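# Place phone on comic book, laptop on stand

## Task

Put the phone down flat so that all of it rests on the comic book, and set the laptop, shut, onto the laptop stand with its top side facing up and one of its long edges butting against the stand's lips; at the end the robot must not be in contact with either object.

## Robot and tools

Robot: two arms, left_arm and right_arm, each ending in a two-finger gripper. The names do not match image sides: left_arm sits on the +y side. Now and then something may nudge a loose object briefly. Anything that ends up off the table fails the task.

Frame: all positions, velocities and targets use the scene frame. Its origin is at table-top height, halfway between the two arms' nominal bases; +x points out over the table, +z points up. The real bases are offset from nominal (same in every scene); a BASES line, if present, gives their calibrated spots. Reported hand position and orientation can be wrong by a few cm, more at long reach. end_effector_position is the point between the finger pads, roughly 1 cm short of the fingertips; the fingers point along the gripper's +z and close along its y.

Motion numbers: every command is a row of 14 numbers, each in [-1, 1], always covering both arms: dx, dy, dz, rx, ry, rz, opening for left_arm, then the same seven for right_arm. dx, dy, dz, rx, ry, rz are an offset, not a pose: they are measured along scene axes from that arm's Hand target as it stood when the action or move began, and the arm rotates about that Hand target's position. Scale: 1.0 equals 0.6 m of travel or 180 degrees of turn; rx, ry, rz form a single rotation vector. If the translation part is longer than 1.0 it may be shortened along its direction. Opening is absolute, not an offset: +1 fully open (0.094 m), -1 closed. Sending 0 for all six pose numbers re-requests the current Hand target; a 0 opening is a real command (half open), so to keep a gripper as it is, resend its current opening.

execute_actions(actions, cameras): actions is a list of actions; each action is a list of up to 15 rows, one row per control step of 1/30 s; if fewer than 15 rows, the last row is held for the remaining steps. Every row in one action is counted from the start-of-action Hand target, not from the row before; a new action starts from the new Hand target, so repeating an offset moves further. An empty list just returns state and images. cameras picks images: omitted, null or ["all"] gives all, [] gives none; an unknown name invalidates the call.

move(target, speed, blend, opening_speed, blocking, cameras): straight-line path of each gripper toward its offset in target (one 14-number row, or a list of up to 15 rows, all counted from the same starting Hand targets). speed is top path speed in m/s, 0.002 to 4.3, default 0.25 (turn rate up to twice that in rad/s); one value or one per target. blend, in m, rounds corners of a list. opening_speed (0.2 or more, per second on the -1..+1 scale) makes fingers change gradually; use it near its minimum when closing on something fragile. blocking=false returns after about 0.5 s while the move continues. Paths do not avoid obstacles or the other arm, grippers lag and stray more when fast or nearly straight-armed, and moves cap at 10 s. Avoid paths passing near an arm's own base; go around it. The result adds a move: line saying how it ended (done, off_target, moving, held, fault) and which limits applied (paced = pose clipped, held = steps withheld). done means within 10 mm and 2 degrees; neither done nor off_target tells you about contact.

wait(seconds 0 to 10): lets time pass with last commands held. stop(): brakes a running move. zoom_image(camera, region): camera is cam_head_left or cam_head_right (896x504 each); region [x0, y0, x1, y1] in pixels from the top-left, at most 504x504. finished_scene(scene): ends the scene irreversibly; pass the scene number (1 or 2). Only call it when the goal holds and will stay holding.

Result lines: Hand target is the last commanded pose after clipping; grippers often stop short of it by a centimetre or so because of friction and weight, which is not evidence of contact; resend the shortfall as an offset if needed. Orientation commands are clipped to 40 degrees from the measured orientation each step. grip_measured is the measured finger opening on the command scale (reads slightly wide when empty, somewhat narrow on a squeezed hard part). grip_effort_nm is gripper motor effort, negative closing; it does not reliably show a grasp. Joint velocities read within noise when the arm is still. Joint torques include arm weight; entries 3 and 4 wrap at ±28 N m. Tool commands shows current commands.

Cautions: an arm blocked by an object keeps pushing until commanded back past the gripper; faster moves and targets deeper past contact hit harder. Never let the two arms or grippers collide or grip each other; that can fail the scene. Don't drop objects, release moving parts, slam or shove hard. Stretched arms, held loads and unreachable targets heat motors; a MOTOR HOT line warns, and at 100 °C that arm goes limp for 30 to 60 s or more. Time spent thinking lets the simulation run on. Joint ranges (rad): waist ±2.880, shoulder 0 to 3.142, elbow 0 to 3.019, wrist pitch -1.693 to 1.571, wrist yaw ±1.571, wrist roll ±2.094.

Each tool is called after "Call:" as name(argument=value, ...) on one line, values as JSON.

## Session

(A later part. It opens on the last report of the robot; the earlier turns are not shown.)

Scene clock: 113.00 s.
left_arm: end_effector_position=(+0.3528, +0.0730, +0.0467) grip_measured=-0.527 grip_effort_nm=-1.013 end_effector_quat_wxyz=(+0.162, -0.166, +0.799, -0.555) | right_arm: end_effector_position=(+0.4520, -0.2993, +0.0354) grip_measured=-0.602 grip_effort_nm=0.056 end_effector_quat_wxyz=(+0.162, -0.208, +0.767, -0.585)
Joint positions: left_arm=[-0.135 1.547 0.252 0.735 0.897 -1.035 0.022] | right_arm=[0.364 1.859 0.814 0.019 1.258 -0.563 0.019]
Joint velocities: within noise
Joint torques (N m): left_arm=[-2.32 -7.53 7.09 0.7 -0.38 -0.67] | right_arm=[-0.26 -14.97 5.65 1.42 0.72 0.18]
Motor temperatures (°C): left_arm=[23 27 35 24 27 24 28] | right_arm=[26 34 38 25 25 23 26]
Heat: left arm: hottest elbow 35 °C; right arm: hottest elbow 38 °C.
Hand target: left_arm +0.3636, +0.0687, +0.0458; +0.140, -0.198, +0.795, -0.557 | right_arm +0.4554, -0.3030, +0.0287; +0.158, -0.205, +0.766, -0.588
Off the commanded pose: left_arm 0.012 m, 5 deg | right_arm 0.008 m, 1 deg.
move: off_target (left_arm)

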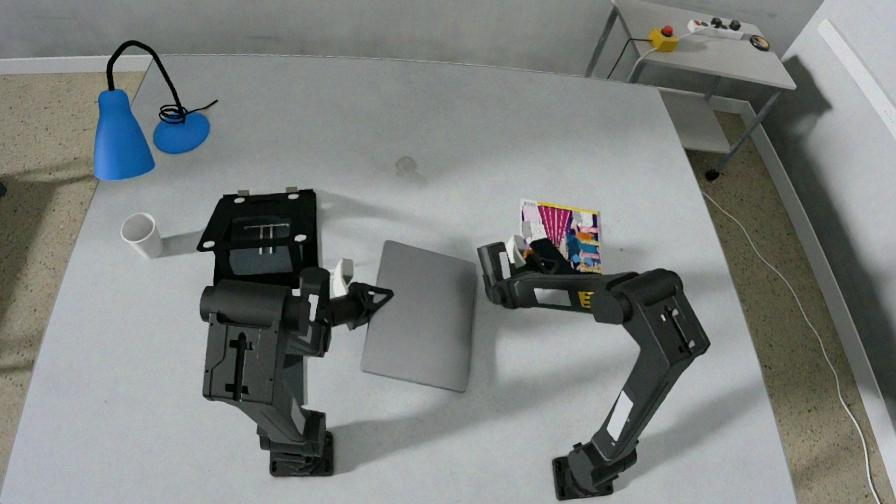

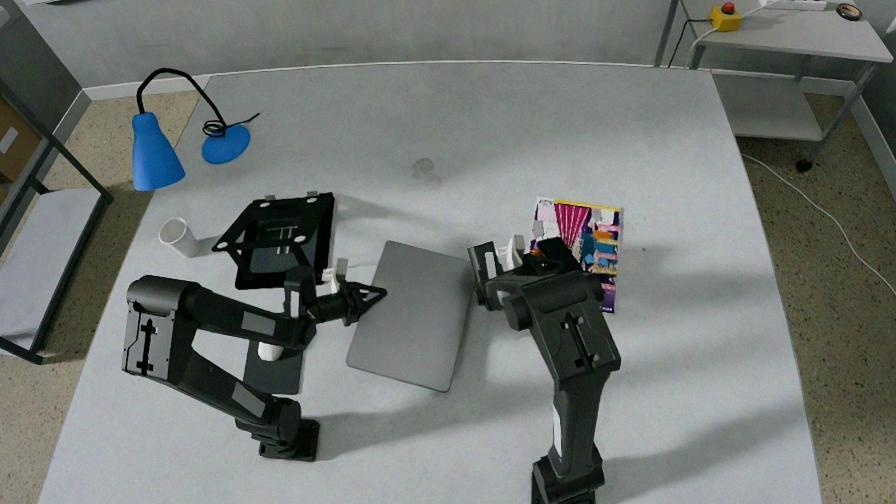

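Call:
execute_actions(actions=[[[0,0,0,0,0,0,-0.85,-0.04,0.077,0.03,0,0,0,-0.6]]])

Call:
zoom_image(camera="cam_head_right", region=[460, 180, 640, 330])

Call:
zoom_image(camera="cam_head_left", region=[460, 180, 640, 330])

Scene clock: 117.43 s.
left_arm: end_effector_position=(+0.3528, +0.0730, +0.0467) grip_measured=-0.527 grip_effort_nm=-1.004 end_effector_quat_wxyz=(+0.162, -0.166, +0.799, -0.555) | right_arm: end_effector_position=(+0.4161, -0.2664, +0.0345) grip_measured=-0.601 grip_effort_nm=0.056 end_effector_quat_wxyz=(+0.147, -0.224, +0.761, -0.591)
Joint positions: left_arm=[-0.135 1.547 0.252 0.735 0.897 -1.035 0.022] | right_arm=[0.472 1.848 0.832 -0.36 1.305 -0.244 0.019]
Joint velocities: within noise
Joint torques (N m): left_arm=[-2.9 -7.41 7.09 0.94 -0.35 -0.69] | right_arm=[0.62 -17.38 7.71 0.08 0.7 0.29]
Motor temperatures (°C): left_arm=[23 27 35 24 27 24 28] | right_arm=[26 35 37 25 25 23 26]
Heat: left arm: hottest elbow 35 °C; right arm: hottest elbow 37 °C.
Hand target: left_arm +0.3636, +0.0687, +0.0458; +0.140, -0.198, +0.795, -0.557 | right_arm +0.4316, -0.2568, +0.0469; +0.158, -0.205, +0.766, -0.588
Off the commanded pose: left_arm 0.012 m, 5 deg | right_arm 0.022 m, 3 deg.

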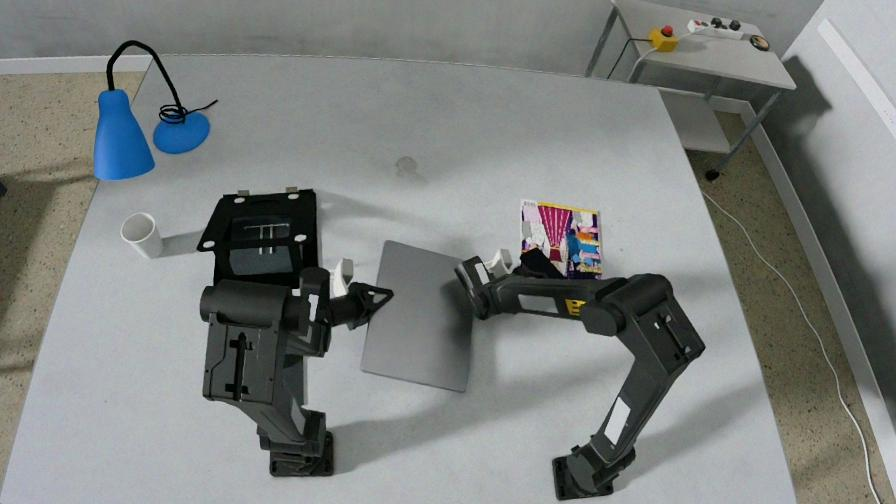

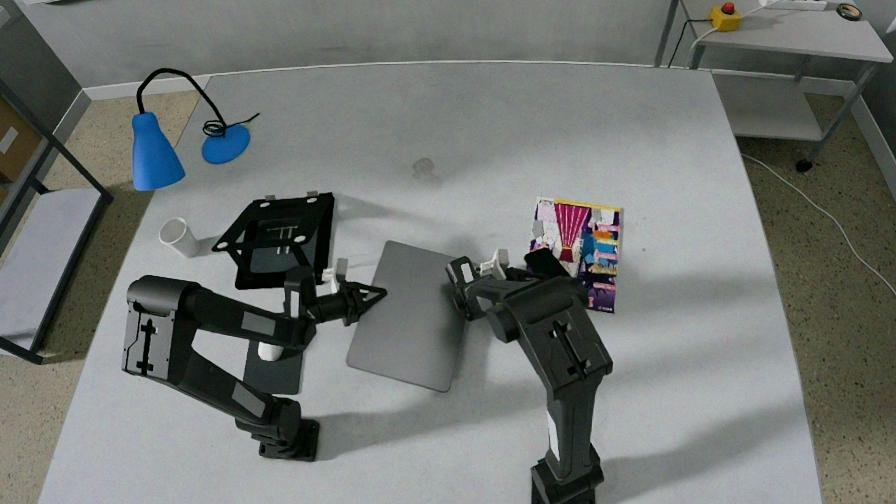

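Scaled by 2.800.

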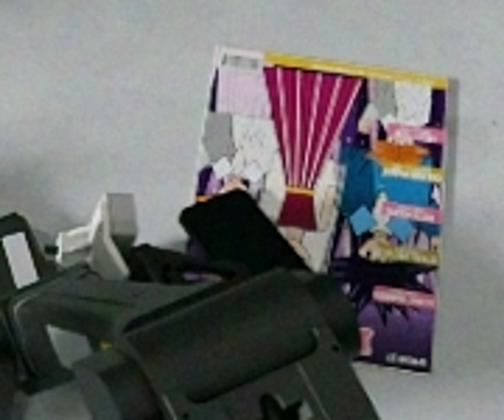

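Scaled by 2.800.

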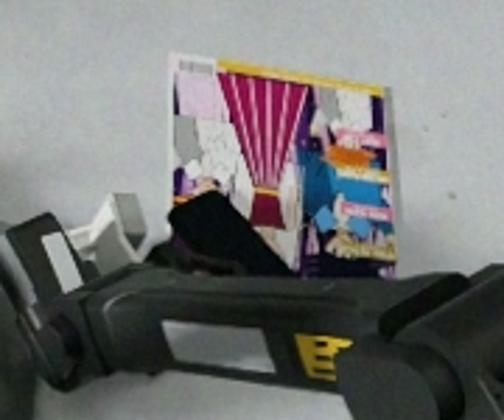

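Call:
move(target=[[0,0,0.0,0,0,0,-0.85,-0.01,-0.01,-0.01,0,0,0,-0.9],[0,0,0.0,0,0,0,-0.85,-0.01,-0.01,0.17,0,0,0,-0.9],[0,0,0.0,0,0,0,-0.85,0.05,-0.133,0.17,0.361,0.208,0,-0.9]], speed=[0.1,0.15,0.3], opening_speed=0.6)

Call:
zoom_image(camera="cam_head_right", region=[480, 130, 660, 330])

Call:
zoom_image(camera="cam_head_left", region=[480, 130, 660, 330])

Scene clock: 131.30 s.
left_arm: end_effector_position=(+0.3528, +0.0730, +0.0467) grip_measured=-0.527 grip_effort_nm=-1.009 end_effector_quat_wxyz=(+0.162, -0.166, +0.799, -0.555) | right_arm: end_effector_position=(+0.4386, -0.3323, +0.1342) grip_measured=-0.860 grip_effort_nm=-1.043 end_effector_quat_wxyz=(-0.016, -0.257, +0.966, +0.004)
Joint positions: left_arm=[-0.135 1.547 0.252 0.735 0.897 -1.035 0.022] | right_arm=[-0.053 1.638 1.308 -1.274 0.002 -0.568 0.007]
Joint velocities: within noise
Joint torques (N m): left_arm=[-3.31 -7.36 7.38 0.7 -0.33 -0.64] | right_arm=[-0.09 -15.85 13.07 -0.36 -0.08 0.09]
Motor temperatures (°C): left_arm=[23 26 35 24 27 24 28] | right_arm=[26 35 37 25 25 23 26]
Heat: left arm: hottest elbow 35 °C; right arm: hottest elbow 37 °C.
Hand target: left_arm +0.3636, +0.0687, +0.0458; +0.140, -0.198, +0.795, -0.557 | right_arm +0.4615, -0.3367, +0.1488; +0.000, -0.258, +0.966, +0.000
Off the commanded pose: left_arm 0.012 m, 5 deg | right_arm 0.028 m, 2 deg.
move: off_target (left_arm, right_arm)

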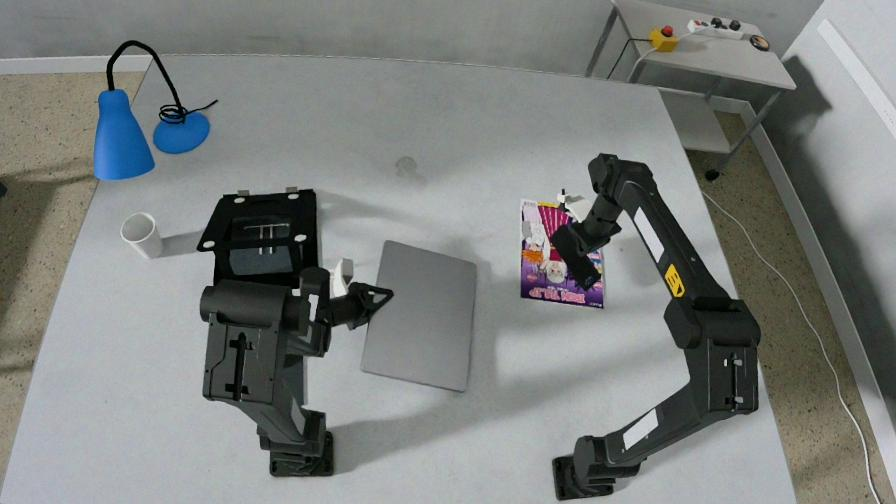

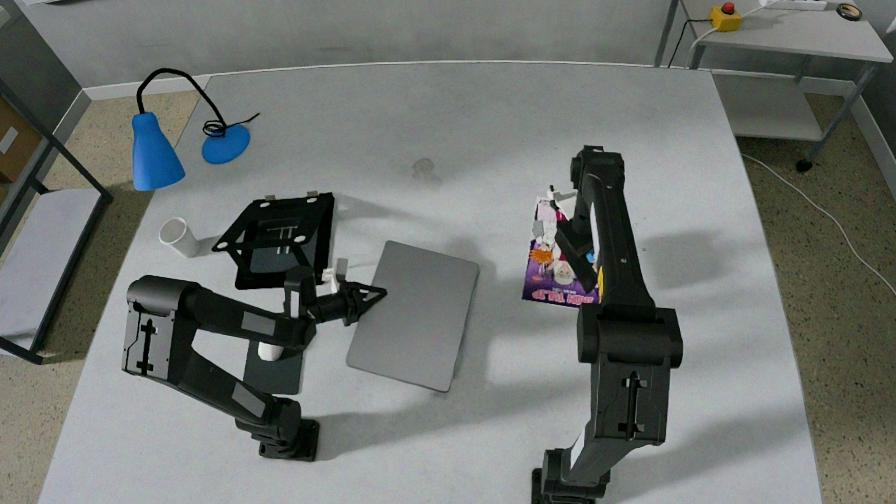

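Scaled by 2.520.

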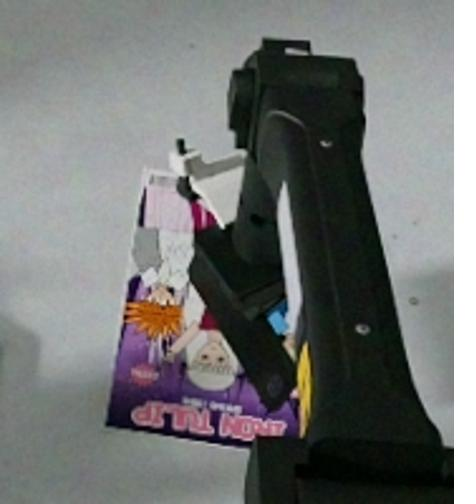

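Scaled by 2.520.

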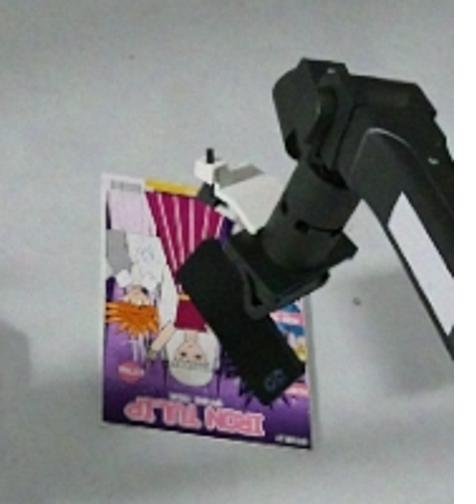

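Call:
move(target=[[0,0,0.0,0,0,0,-0.85,0,0,-0.12,0,0,0,-0.9],[0,0,0.0,0,0,0,-0.85,0,0,-0.143,0,0,0,-0.9]], speed=[0.15,0.05], cameras=[])

Scene clock: 135.23 s.
left_arm: end_effector_position=(+0.3527, +0.0729, +0.0467) grip_measured=-0.527 grip_effort_nm=-1.009 end_effector_quat_wxyz=(+0.162, -0.165, +0.799, -0.555) | right_arm: end_effector_position=(+0.4631, -0.3334, +0.0831) grip_measured=-0.860 grip_effort_nm=-1.038 end_effector_quat_wxyz=(+0.009, -0.258, +0.966, -0.004)
Joint positions: left_arm=[-0.135 1.547 0.252 0.735 0.897 -1.034 0.022] | right_arm=[-0.053 1.716 1.266 -1.101 0.002 -0.568 0.007]
Joint velocities: within noise
Joint torques (N m): left_arm=[-2.14 -7.36 7.09 0.54 -0.35 -0.72] | right_arm=[-0.03 -16.21 6.64 1.11 -0.09 0.09]
Motor temperatures (°C): left_arm=[23 26 35 24 27 24 28] | right_arm=[26 35 37 25 24 23 26]
Heat: left arm: hottest elbow 35 °C; right arm: hottest elbow 37 °C.
Hand target: left_arm +0.3636, +0.0686, +0.0459; +0.140, -0.198, +0.794, -0.557 | right_arm +0.4616, -0.3367, +0.0631; +0.000, -0.258, +0.966, +0.000
Off the commanded pose: left_arm 0.012 m, 5 deg | right_arm 0.020 m, 1 deg.
move: off_target (left_arm, right_arm)
No camera images: "cameras" was empty.

Call:
move(target=[[0,0,0.0,0,0,0,-0.85,0,0,0.11,0,0,0,-0.9],[0,0,0.0,0,0,0,-0.85,-0.01,0.045,0.08,-0.361,-0.208,0,-0.9],[0,0,0.0,0,0,0,-0.85,-0.01,0.045,-0.03,-0.361,-0.208,0,-0.9]], speed=[0.12,0.3,0.1])

Call:
zoom_image(camera="cam_head_right", region=[460, 180, 640, 330])

Call:
zoom_image(camera="cam_head_left", region=[460, 180, 640, 330])

Scene clock: 144.60 s.
left_arm: end_effector_position=(+0.3527, +0.0729, +0.0467) grip_measured=-0.528 grip_effort_nm=-1.009 end_effector_quat_wxyz=(+0.162, -0.165, +0.799, -0.555) | right_arm: end_effector_position=(+0.4579, -0.3133, +0.0509) grip_measured=-0.859 grip_effort_nm=-1.033 end_effector_quat_wxyz=(+0.159, -0.199, +0.770, -0.585)
Joint positions: left_arm=[-0.135 1.547 0.252 0.735 0.897 -1.034 0.022] | right_arm=[0.329 1.823 0.819 0.02 1.247 -0.599 0.007]
Joint velocities: within noise
Joint torques (N m): left_arm=[-2.73 -7.53 7.3 0.57 -0.39 -0.69] | right_arm=[1.14 -15.74 4.86 1.54 0.8 0.13]
Motor temperatures (°C): left_arm=[23 26 35 24 27 24 29] | right_arm=[26 35 38 25 24 23 27]
Heat: left arm: hottest elbow 35 °C; right arm: hottest elbow 38 °C.
Hand target: left_arm +0.3636, +0.0686, +0.0459; +0.140, -0.198, +0.794, -0.557 | right_arm +0.4556, -0.3095, +0.0450; +0.158, -0.205, +0.766, -0.588
Off the commanded pose: left_arm 0.012 m, 5 deg | right_arm 0.007 m, 1 deg.
move: off_target (left_arm)

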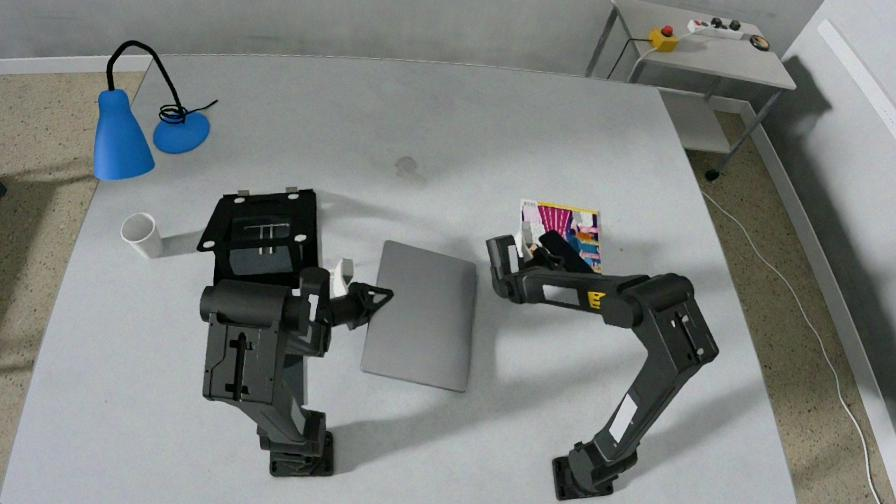

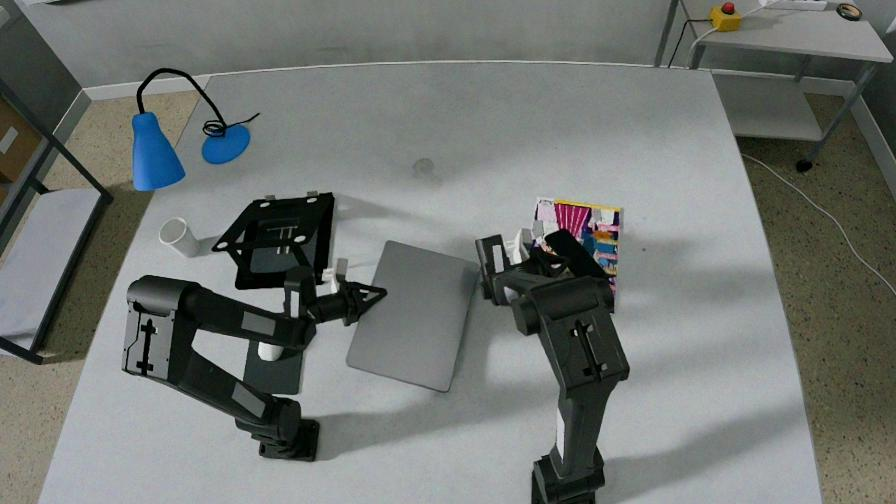

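Scaled by 2.800.

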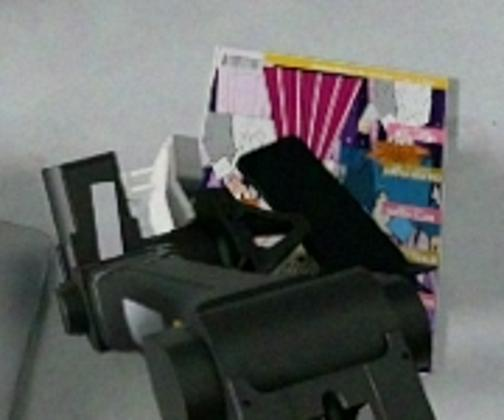

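Scaled by 2.800.

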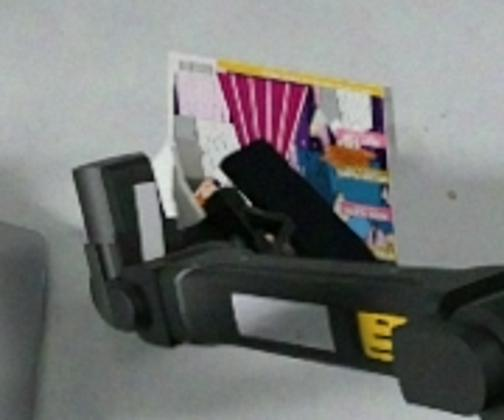

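Call:
move(target=[[0,0,0.0,0,0,0,-0.85,-0.005,0.008,-0.03,0,0,0,-0.9],[0,0,0.0,0,0,0,-0.85,-0.005,0.008,-0.028,0,0,0,-0.6]], speed=0.06, opening_speed=0.3)

Call:
zoom_image(camera="cam_head_right", region=[460, 180, 640, 330])

Call:
execute_actions(actions=[[[0,0,0,0,0,0,-0.85,-0.045,0.085,0.033,0,0,0,-0.6]]])

Call:
zoom_image(camera="cam_head_right", region=[460, 180, 640, 330])

Call:
zoom_image(camera="cam_head_left", region=[460, 180, 640, 330])

Scene clock: 150.00 s.
left_arm: end_effector_position=(+0.3527, +0.0729, +0.0467) grip_measured=-0.528 grip_effort_nm=-1.009 end_effector_quat_wxyz=(+0.162, -0.165, +0.799, -0.555) | right_arm: end_effector_position=(+0.4554, -0.3092, +0.0366) grip_measured=-0.602 grip_effort_nm=0.061 end_effector_quat_wxyz=(+0.156, -0.202, +0.768, -0.587)
Joint positions: left_arm=[-0.135 1.547 0.252 0.735 0.897 -1.034 0.022] | right_arm=[0.34 1.861 0.819 0.032 1.257 -0.581 0.019]
Joint velocities: within noise
Joint torques (N m): left_arm=[-2.84 -7.41 7.39 0.72 -0.31 -0.68] | right_arm=[1.26 -15.56 4.56 1.43 0.72 0.3]
Motor temperatures (°C): left_arm=[23 26 35 24 27 24 29] | right_arm=[26 35 37 25 25 23 27]
Heat: left arm: hottest elbow 35 °C; right arm: hottest elbow 37 °C.
Hand target: left_arm +0.3636, +0.0687, +0.0459; +0.140, -0.198, +0.794, -0.557 | right_arm +0.4526, -0.3047, +0.0283; +0.158, -0.205, +0.766, -0.588
Off the commanded pose: left_arm 0.012 m, 5 deg | right_arm 0.010 m, 0 deg.
move: off_target (left_arm)

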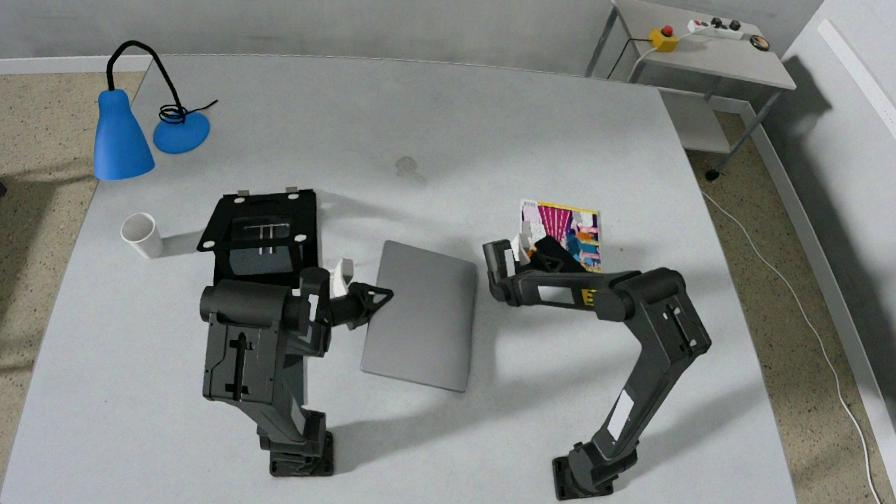

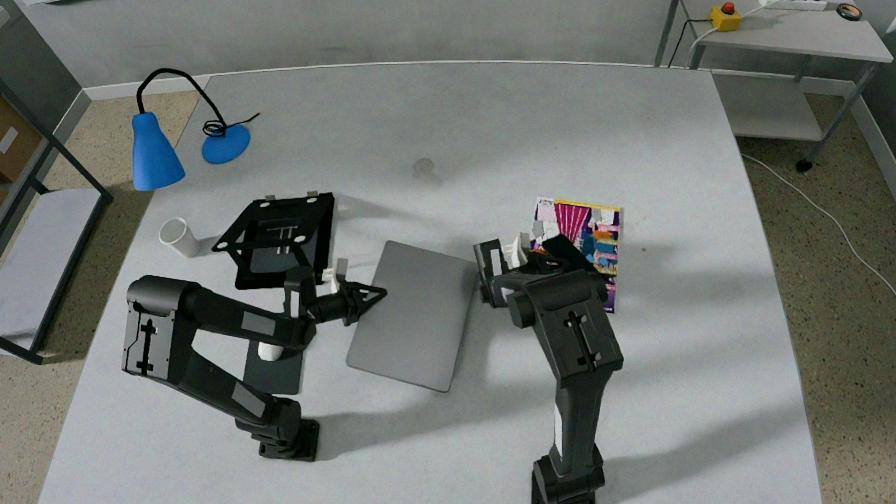

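Scaled by 2.800.

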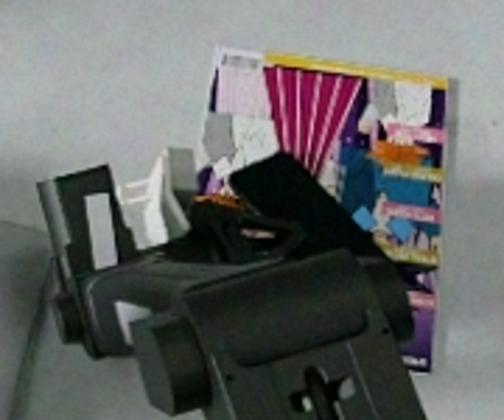

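Scene clock: 151.30 s.
left_arm: end_effector_position=(+0.3527, +0.0729, +0.0467) grip_measured=-0.528 grip_effort_nm=-1.013 end_effector_quat_wxyz=(+0.162, -0.165, +0.799, -0.555) | right_arm: end_effector_position=(+0.4121, -0.2608, +0.0383) grip_measured=-0.601 grip_effort_nm=0.066 end_effector_quat_wxyz=(+0.154, -0.226, +0.758, -0.592)
Joint positions: left_arm=[-0.135 1.547 0.252 0.735 0.897 -1.034 0.022] | right_arm=[0.49 1.837 0.824 -0.372 1.313 -0.228 0.019]
Joint velocities: within noise
Joint torques (N m): left_arm=[-2.61 -7.18 7.17 0.73 -0.29 -0.69] | right_arm=[0.32 -16.62 7.43 0.06 0.57 0.23]
Motor temperatures (°C): left_arm=[23 26 35 24 27 24 29] | right_arm=[26 35 37 25 25 23 27]
Heat: left arm: hottest elbow 35 °C; right arm: hottest elbow 37 °C.
Hand target: left_arm +0.3636, +0.0687, +0.0459; +0.140, -0.198, +0.794, -0.557 | right_arm +0.4256, -0.2537, +0.0481; +0.158, -0.205, +0.766, -0.588
Off the commanded pose: left_arm 0.012 m, 5 deg | right_arm 0.018 m, 3 deg.

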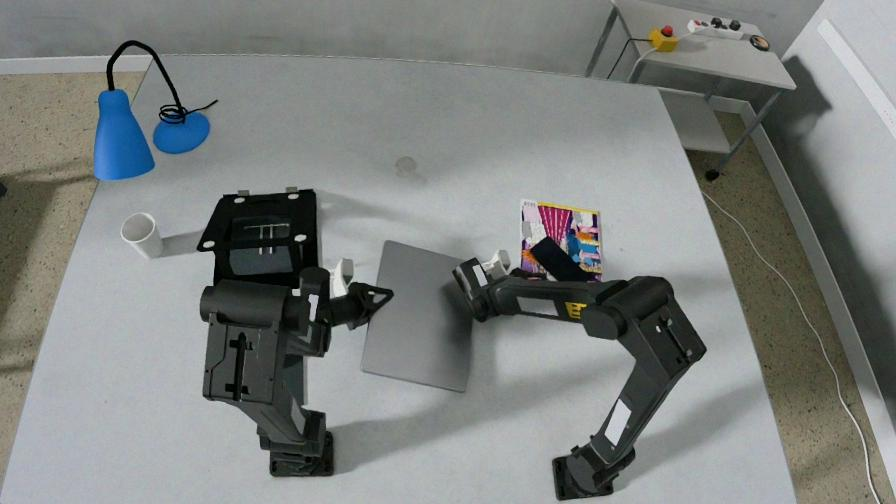

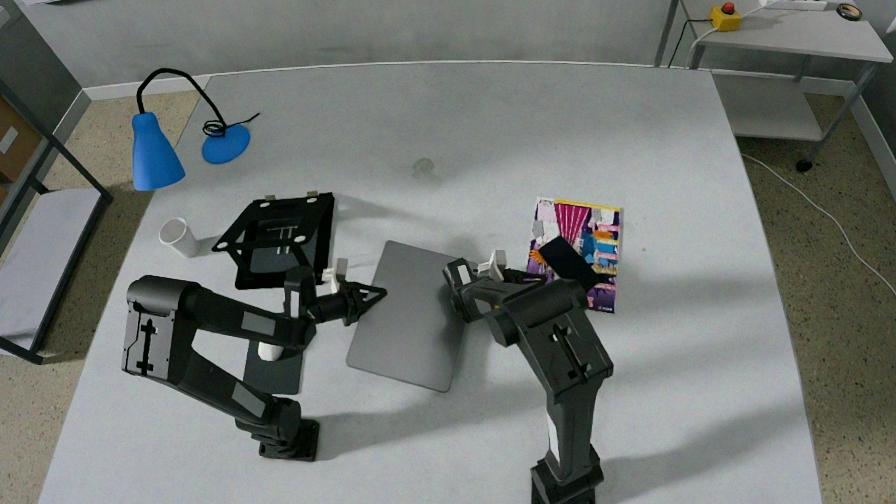

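Scaled by 2.800.

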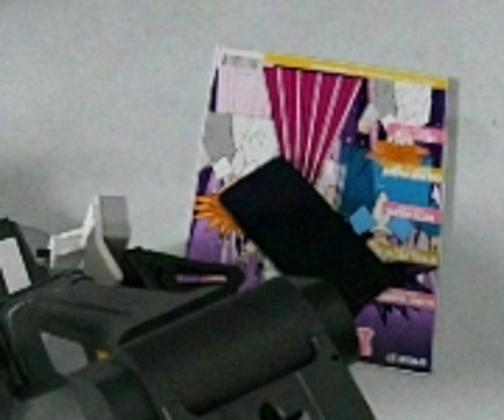

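Scaled by 2.800.

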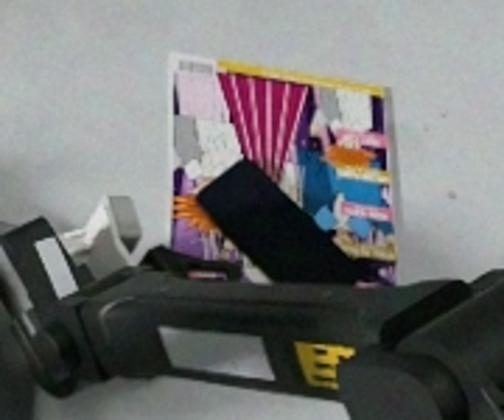

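Call:
move(target=[[0,0,0,0,0,0,-0.9,-0.01,0.01,0.17,0,0,0,-0.4],[0,0,0,0,0,0,-0.9,-0.25,-0.2,0.33,0.2,0.12,0,0]], blend=0.03, speed=0.3)

Call:
zoom_image(camera="cam_head_left", region=[490, 190, 640, 330])

Call:
zoom_image(camera="cam_head_left", region=[330, 220, 500, 400])

Scene clock: 158.87 s.
left_arm: end_effector_position=(+0.3527, +0.0729, +0.0467) grip_measured=-0.528 grip_effort_nm=-1.009 end_effector_quat_wxyz=(+0.162, -0.165, +0.799, -0.555) | right_arm: end_effector_position=(+0.2696, -0.3708, +0.2294) grip_measured=-0.002 grip_effort_nm=0.061 end_effector_quat_wxyz=(+0.058, -0.257, +0.925, -0.274)
Joint positions: left_arm=[-0.135 1.547 0.252 0.735 0.897 -1.034 0.022] | right_arm=[0.076 0.955 0.869 -1.244 0.518 -0.525 0.047]
Joint velocities: within noise
Joint torques (N m): left_arm=[-1.67 -7.59 7.2 0.73 -0.36 -0.65] | right_arm=[-0.38 -6.59 11.84 0.17 0.24 0.12]
Motor temperatures (°C): left_arm=[22 26 34 24 27 24 29] | right_arm=[26 35 37 25 25 23 26]
Heat: left arm: hottest elbow 34 °C; right arm: hottest elbow 37 °C.
Hand target: left_arm +0.3636, +0.0687, +0.0458; +0.140, -0.198, +0.794, -0.557 | right_arm +0.2755, -0.3737, +0.2460; +0.069, -0.251, +0.925, -0.276
Off the commanded pose: left_arm 0.012 m, 5 deg | right_arm 0.018 m, 2 deg.
move: off_target (left_arm, right_arm); blend cut to 0 m at target 1; target 2's new opening was sent with right_arm's hand 0.018 m and 2 deg from that target

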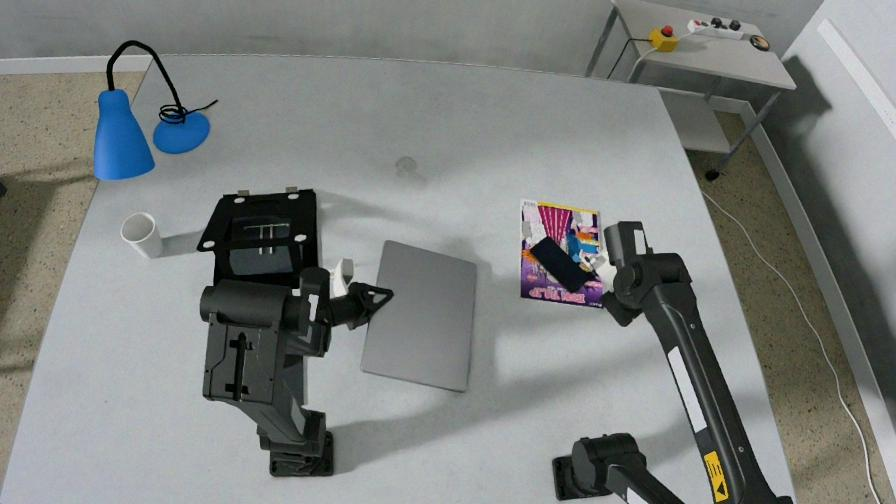

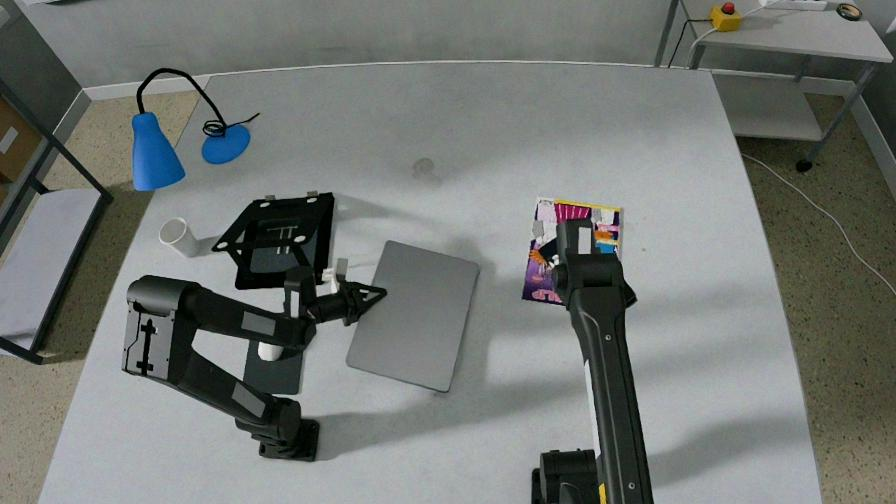

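Scaled by 3.360.

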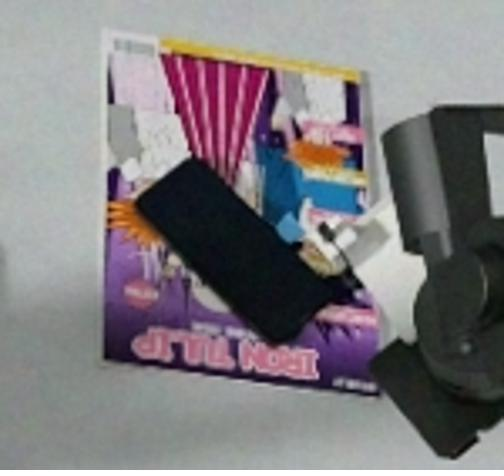

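Scaled by 2.800.

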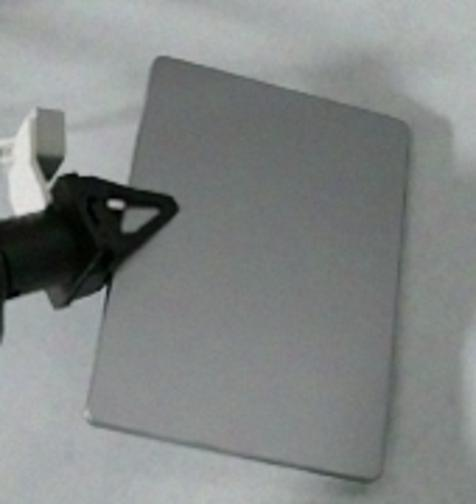

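Call:
move(target=[[0,-0.025,0.13,0,0,0,-0.95,0,0,0,0,0,0,0],[-0.06,0.0,0.62,0.195,0.104,0,-0.95,0,0,0,0,0,0,0]], speed=[0.08,0.14], blend=0.02)

Call:
zoom_image(camera="cam_head_left", region=[270, 150, 540, 390])

Call:
zoom_image(camera="cam_head_right", region=[250, 150, 520, 390])

Scene clock: 170.47 s.
left_arm: end_effector_position=(+0.3123, +0.0865, +0.3278) grip_measured=-0.632 grip_effort_nm=-1.009 end_effector_quat_wxyz=(-0.006, -0.257, +0.948, -0.186) | right_arm: end_effector_position=(+0.2696, -0.3708, +0.2294) grip_measured=-0.001 grip_effort_nm=0.066 end_effector_quat_wxyz=(+0.058, -0.257, +0.925, -0.274)
Joint positions: left_arm=[-0.369 1.05 1.227 -1.539 0.312 -0.903 0.017] | right_arm=[0.076 0.955 0.869 -1.244 0.518 -0.525 0.047]
Joint velocities: within noise
Joint torques (N m): left_arm=[-2.32 -9.93 25.54 0.79 1.36 -0.07] | right_arm=[-0.32 -6.59 11.85 0.18 0.24 0.12]
Motor temperatures (°C): left_arm=[22 26 36 24 27 24 29] | right_arm=[26 34 38 25 24 23 26]
Heat: left arm: hottest elbow 36 °C; right arm: hottest elbow 38 °C.
Hand target: left_arm +0.3276, +0.0686, +0.4178; +0.064, -0.233, +0.937, -0.254 | right_arm +0.2755, -0.3737, +0.2460; +0.069, -0.251, +0.925, -0.276
Off the commanded pose: left_arm 0.093 m, 12 deg | right_arm 0.018 m, 2 deg.
move: off_target (left_arm, right_arm)

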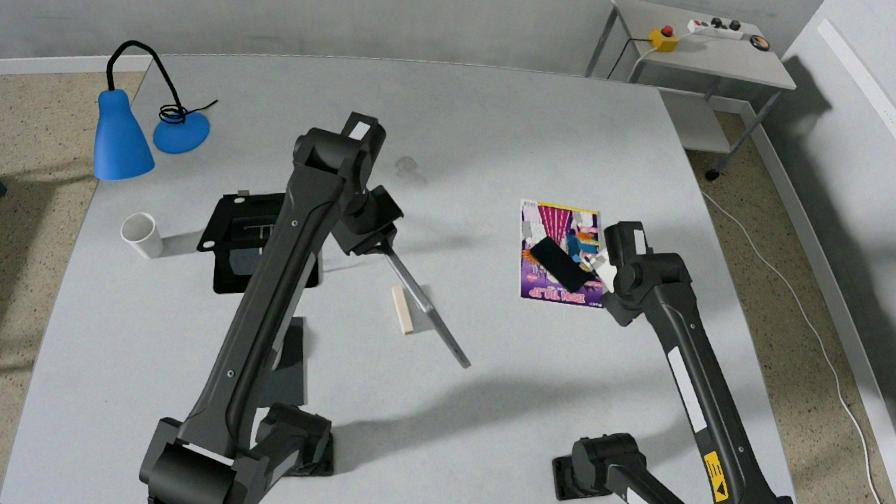

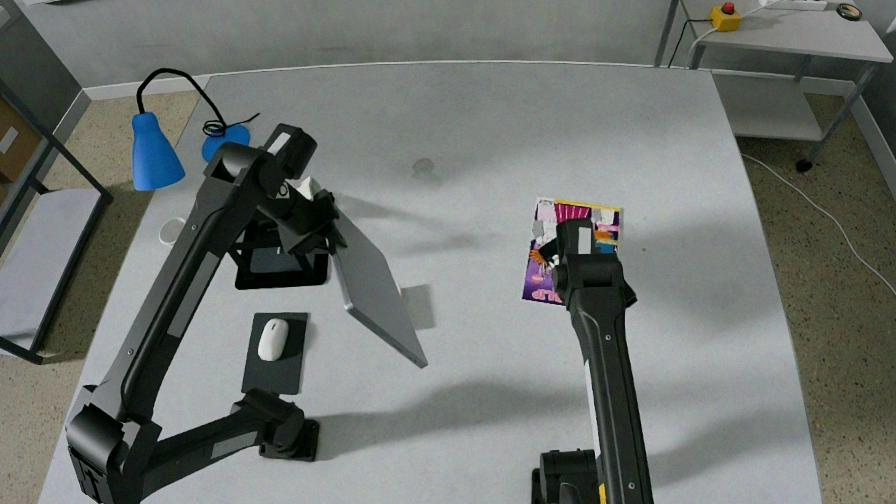

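Scaled by 1.867.

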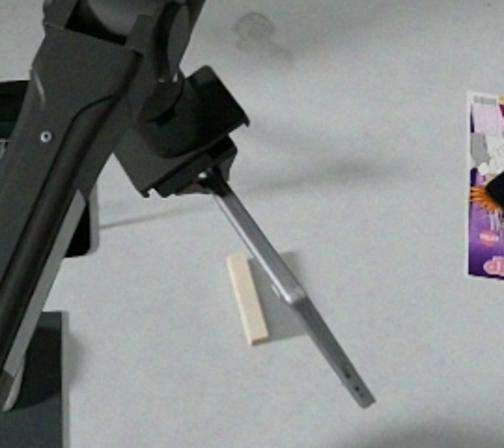

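Scaled by 1.867.

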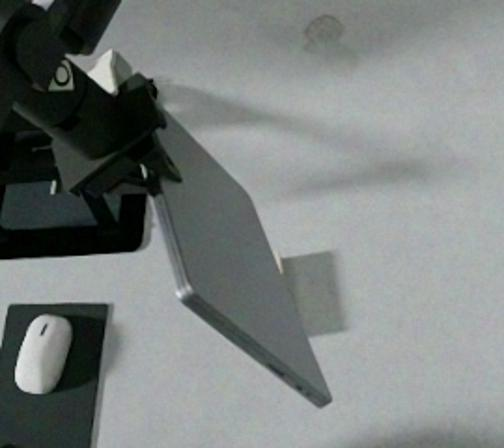

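Call:
move(target=[[-0.02,0.0,0.09,0,0,0.04,-0.95,0,0,0,0,0,0,0],[-0.01,0.3,0.11,0,0,0.18,-0.95,0,0,0,0,0,0,0],[0.154,0.602,0.075,-0.031,-0.063,0.365,-0.95,0,0,0,0,0,0,0]], speed=0.2, blend=0.04)

Call:
zoom_image(camera="cam_head_right", region=[130, 110, 400, 330])

Call:
zoom_image(camera="cam_head_left", region=[130, 110, 400, 330])

Scene clock: 189.63 s.
left_arm: end_effector_position=(+0.4048, +0.4234, +0.3673) grip_measured=-0.633 grip_effort_nm=-1.009 end_effector_quat_wxyz=(-0.163, +0.706, -0.660, +0.199) | right_arm: end_effector_position=(+0.2696, -0.3708, +0.2294) grip_measured=-0.001 grip_effort_nm=0.071 end_effector_quat_wxyz=(+0.058, -0.257, +0.925, -0.274)
Joint positions: left_arm=[0.545 1.176 1.381 -1.345 0.301 -1.13 0.017] | right_arm=[0.076 0.955 0.869 -1.244 0.518 -0.525 0.047]
Joint velocities: within noise
Joint torques (N m): left_arm=[-0.91 -15.09 22.16 3.15 1.31 -0.3] | right_arm=[-0.38 -6.59 11.85 0.17 0.24 0.12]
Motor temperatures (°C): left_arm=[22 27 47 24 29 24 29] | right_arm=[26 33 40 25 24 23 26]
Heat: left arm: hottest elbow 47 °C; right arm: hottest elbow 40 °C.
Hand target: left_arm +0.4201, +0.4298, +0.4628; -0.267, +0.681, -0.638, +0.242 | right_arm +0.2755, -0.3738, +0.2460; +0.069, -0.251, +0.925, -0.276
Off the commanded pose: left_arm 0.097 m, 14 deg | right_arm 0.018 m, 2 deg.
move: off_target (left_arm, right_arm); blend cut to 0.0322 m at target 1

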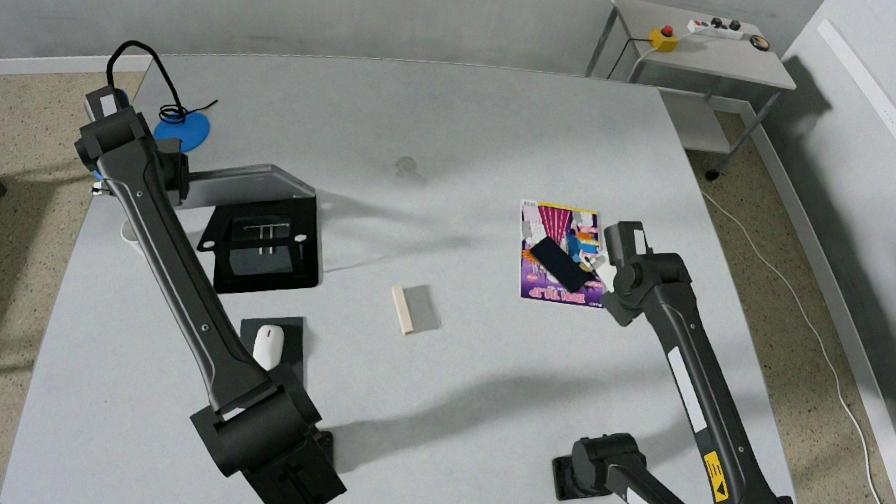

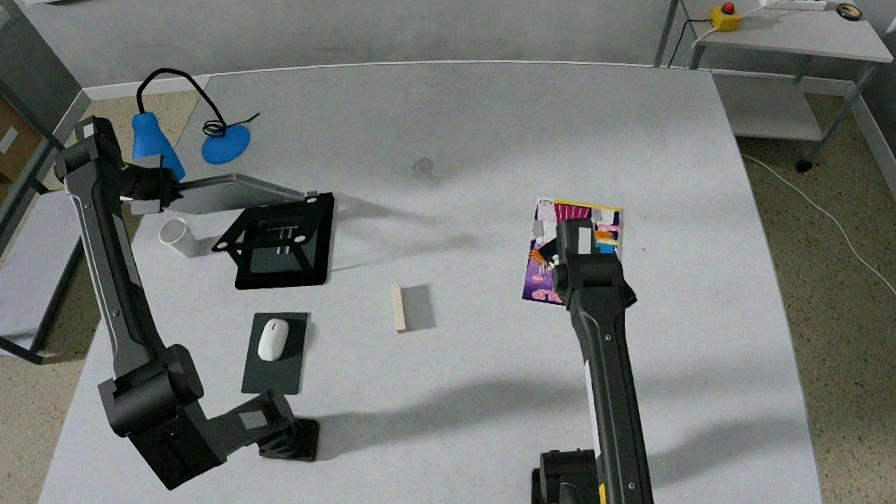

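Scaled by 1.867.

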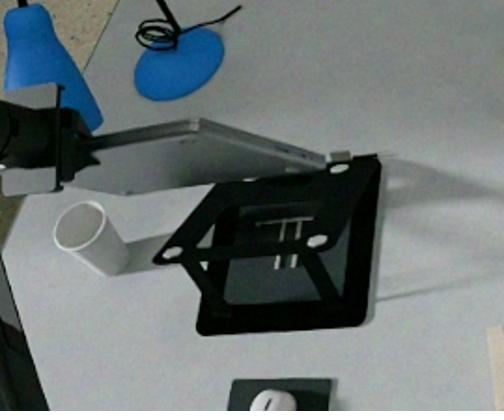

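Scaled by 1.867.

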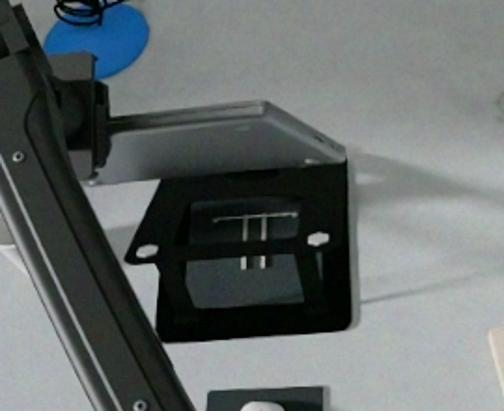

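Call:
move(target=[0.083,-0.03,-0.26,0.0075,-0.083,-0.006,-0.95,0,0,0,0,0,0,0], speed=0.15)

Call:
zoom_image(camera="cam_head_right", region=[170, 150, 370, 310])

Call:
zoom_image(camera="cam_head_left", region=[150, 150, 350, 310])

Scene clock: 200.60 s.
left_arm: end_effector_position=(+0.4463, +0.4120, +0.2171) grip_measured=-0.633 grip_effort_nm=-1.009 end_effector_quat_wxyz=(-0.262, +0.675, -0.633, +0.272) | right_arm: end_effector_position=(+0.2696, -0.3708, +0.2294) grip_measured=-0.001 grip_effort_nm=0.066 end_effector_quat_wxyz=(+0.058, -0.257, +0.925, -0.274)
Joint positions: left_arm=[0.489 1.138 0.855 -0.579 0.346 -1.246 0.017] | right_arm=[0.076 0.955 0.869 -1.244 0.518 -0.525 0.047]
Joint velocities: within noise
Joint torques (N m): left_arm=[-2.32 -17.14 16.14 4.34 1.15 -0.46] | right_arm=[-0.32 -6.65 11.82 0.18 0.24 0.12]
Motor temperatures (°C): left_arm=[22 27 50 24 30 24 29] | right_arm=[26 33 41 25 24 23 26]
Heat: left arm: hottest elbow 50 °C; right arm: hottest elbow 41 °C.
Hand target: left_arm +0.4699, +0.4118, +0.3068; -0.353, +0.634, -0.607, +0.324 | right_arm +0.2755, -0.3738, +0.2460; +0.069, -0.251, +0.925, -0.276
Off the commanded pose: left_arm 0.093 m, 13 deg | right_arm 0.018 m, 2 deg.
move: off_target (left_arm, right_arm)

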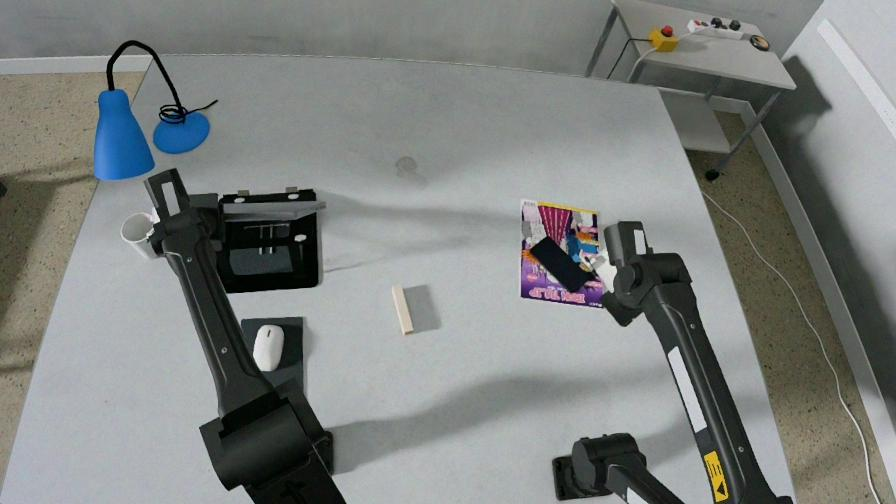

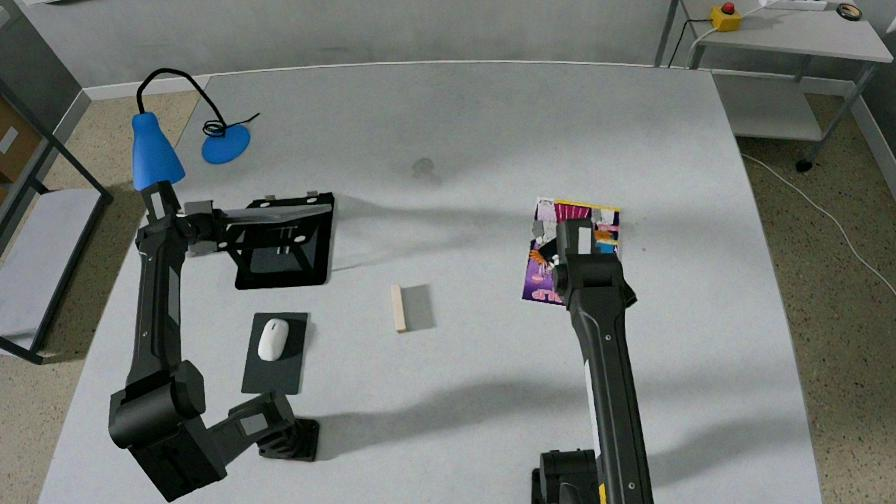

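Scaled by 2.520.

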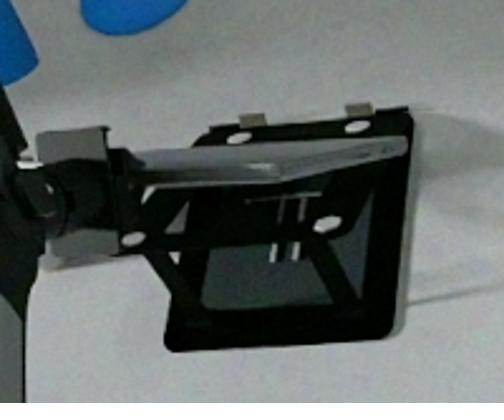

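Scaled by 2.520.

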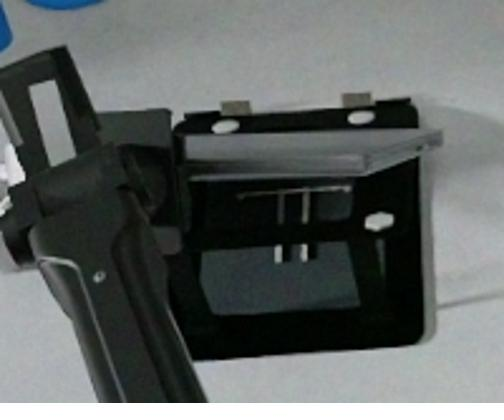

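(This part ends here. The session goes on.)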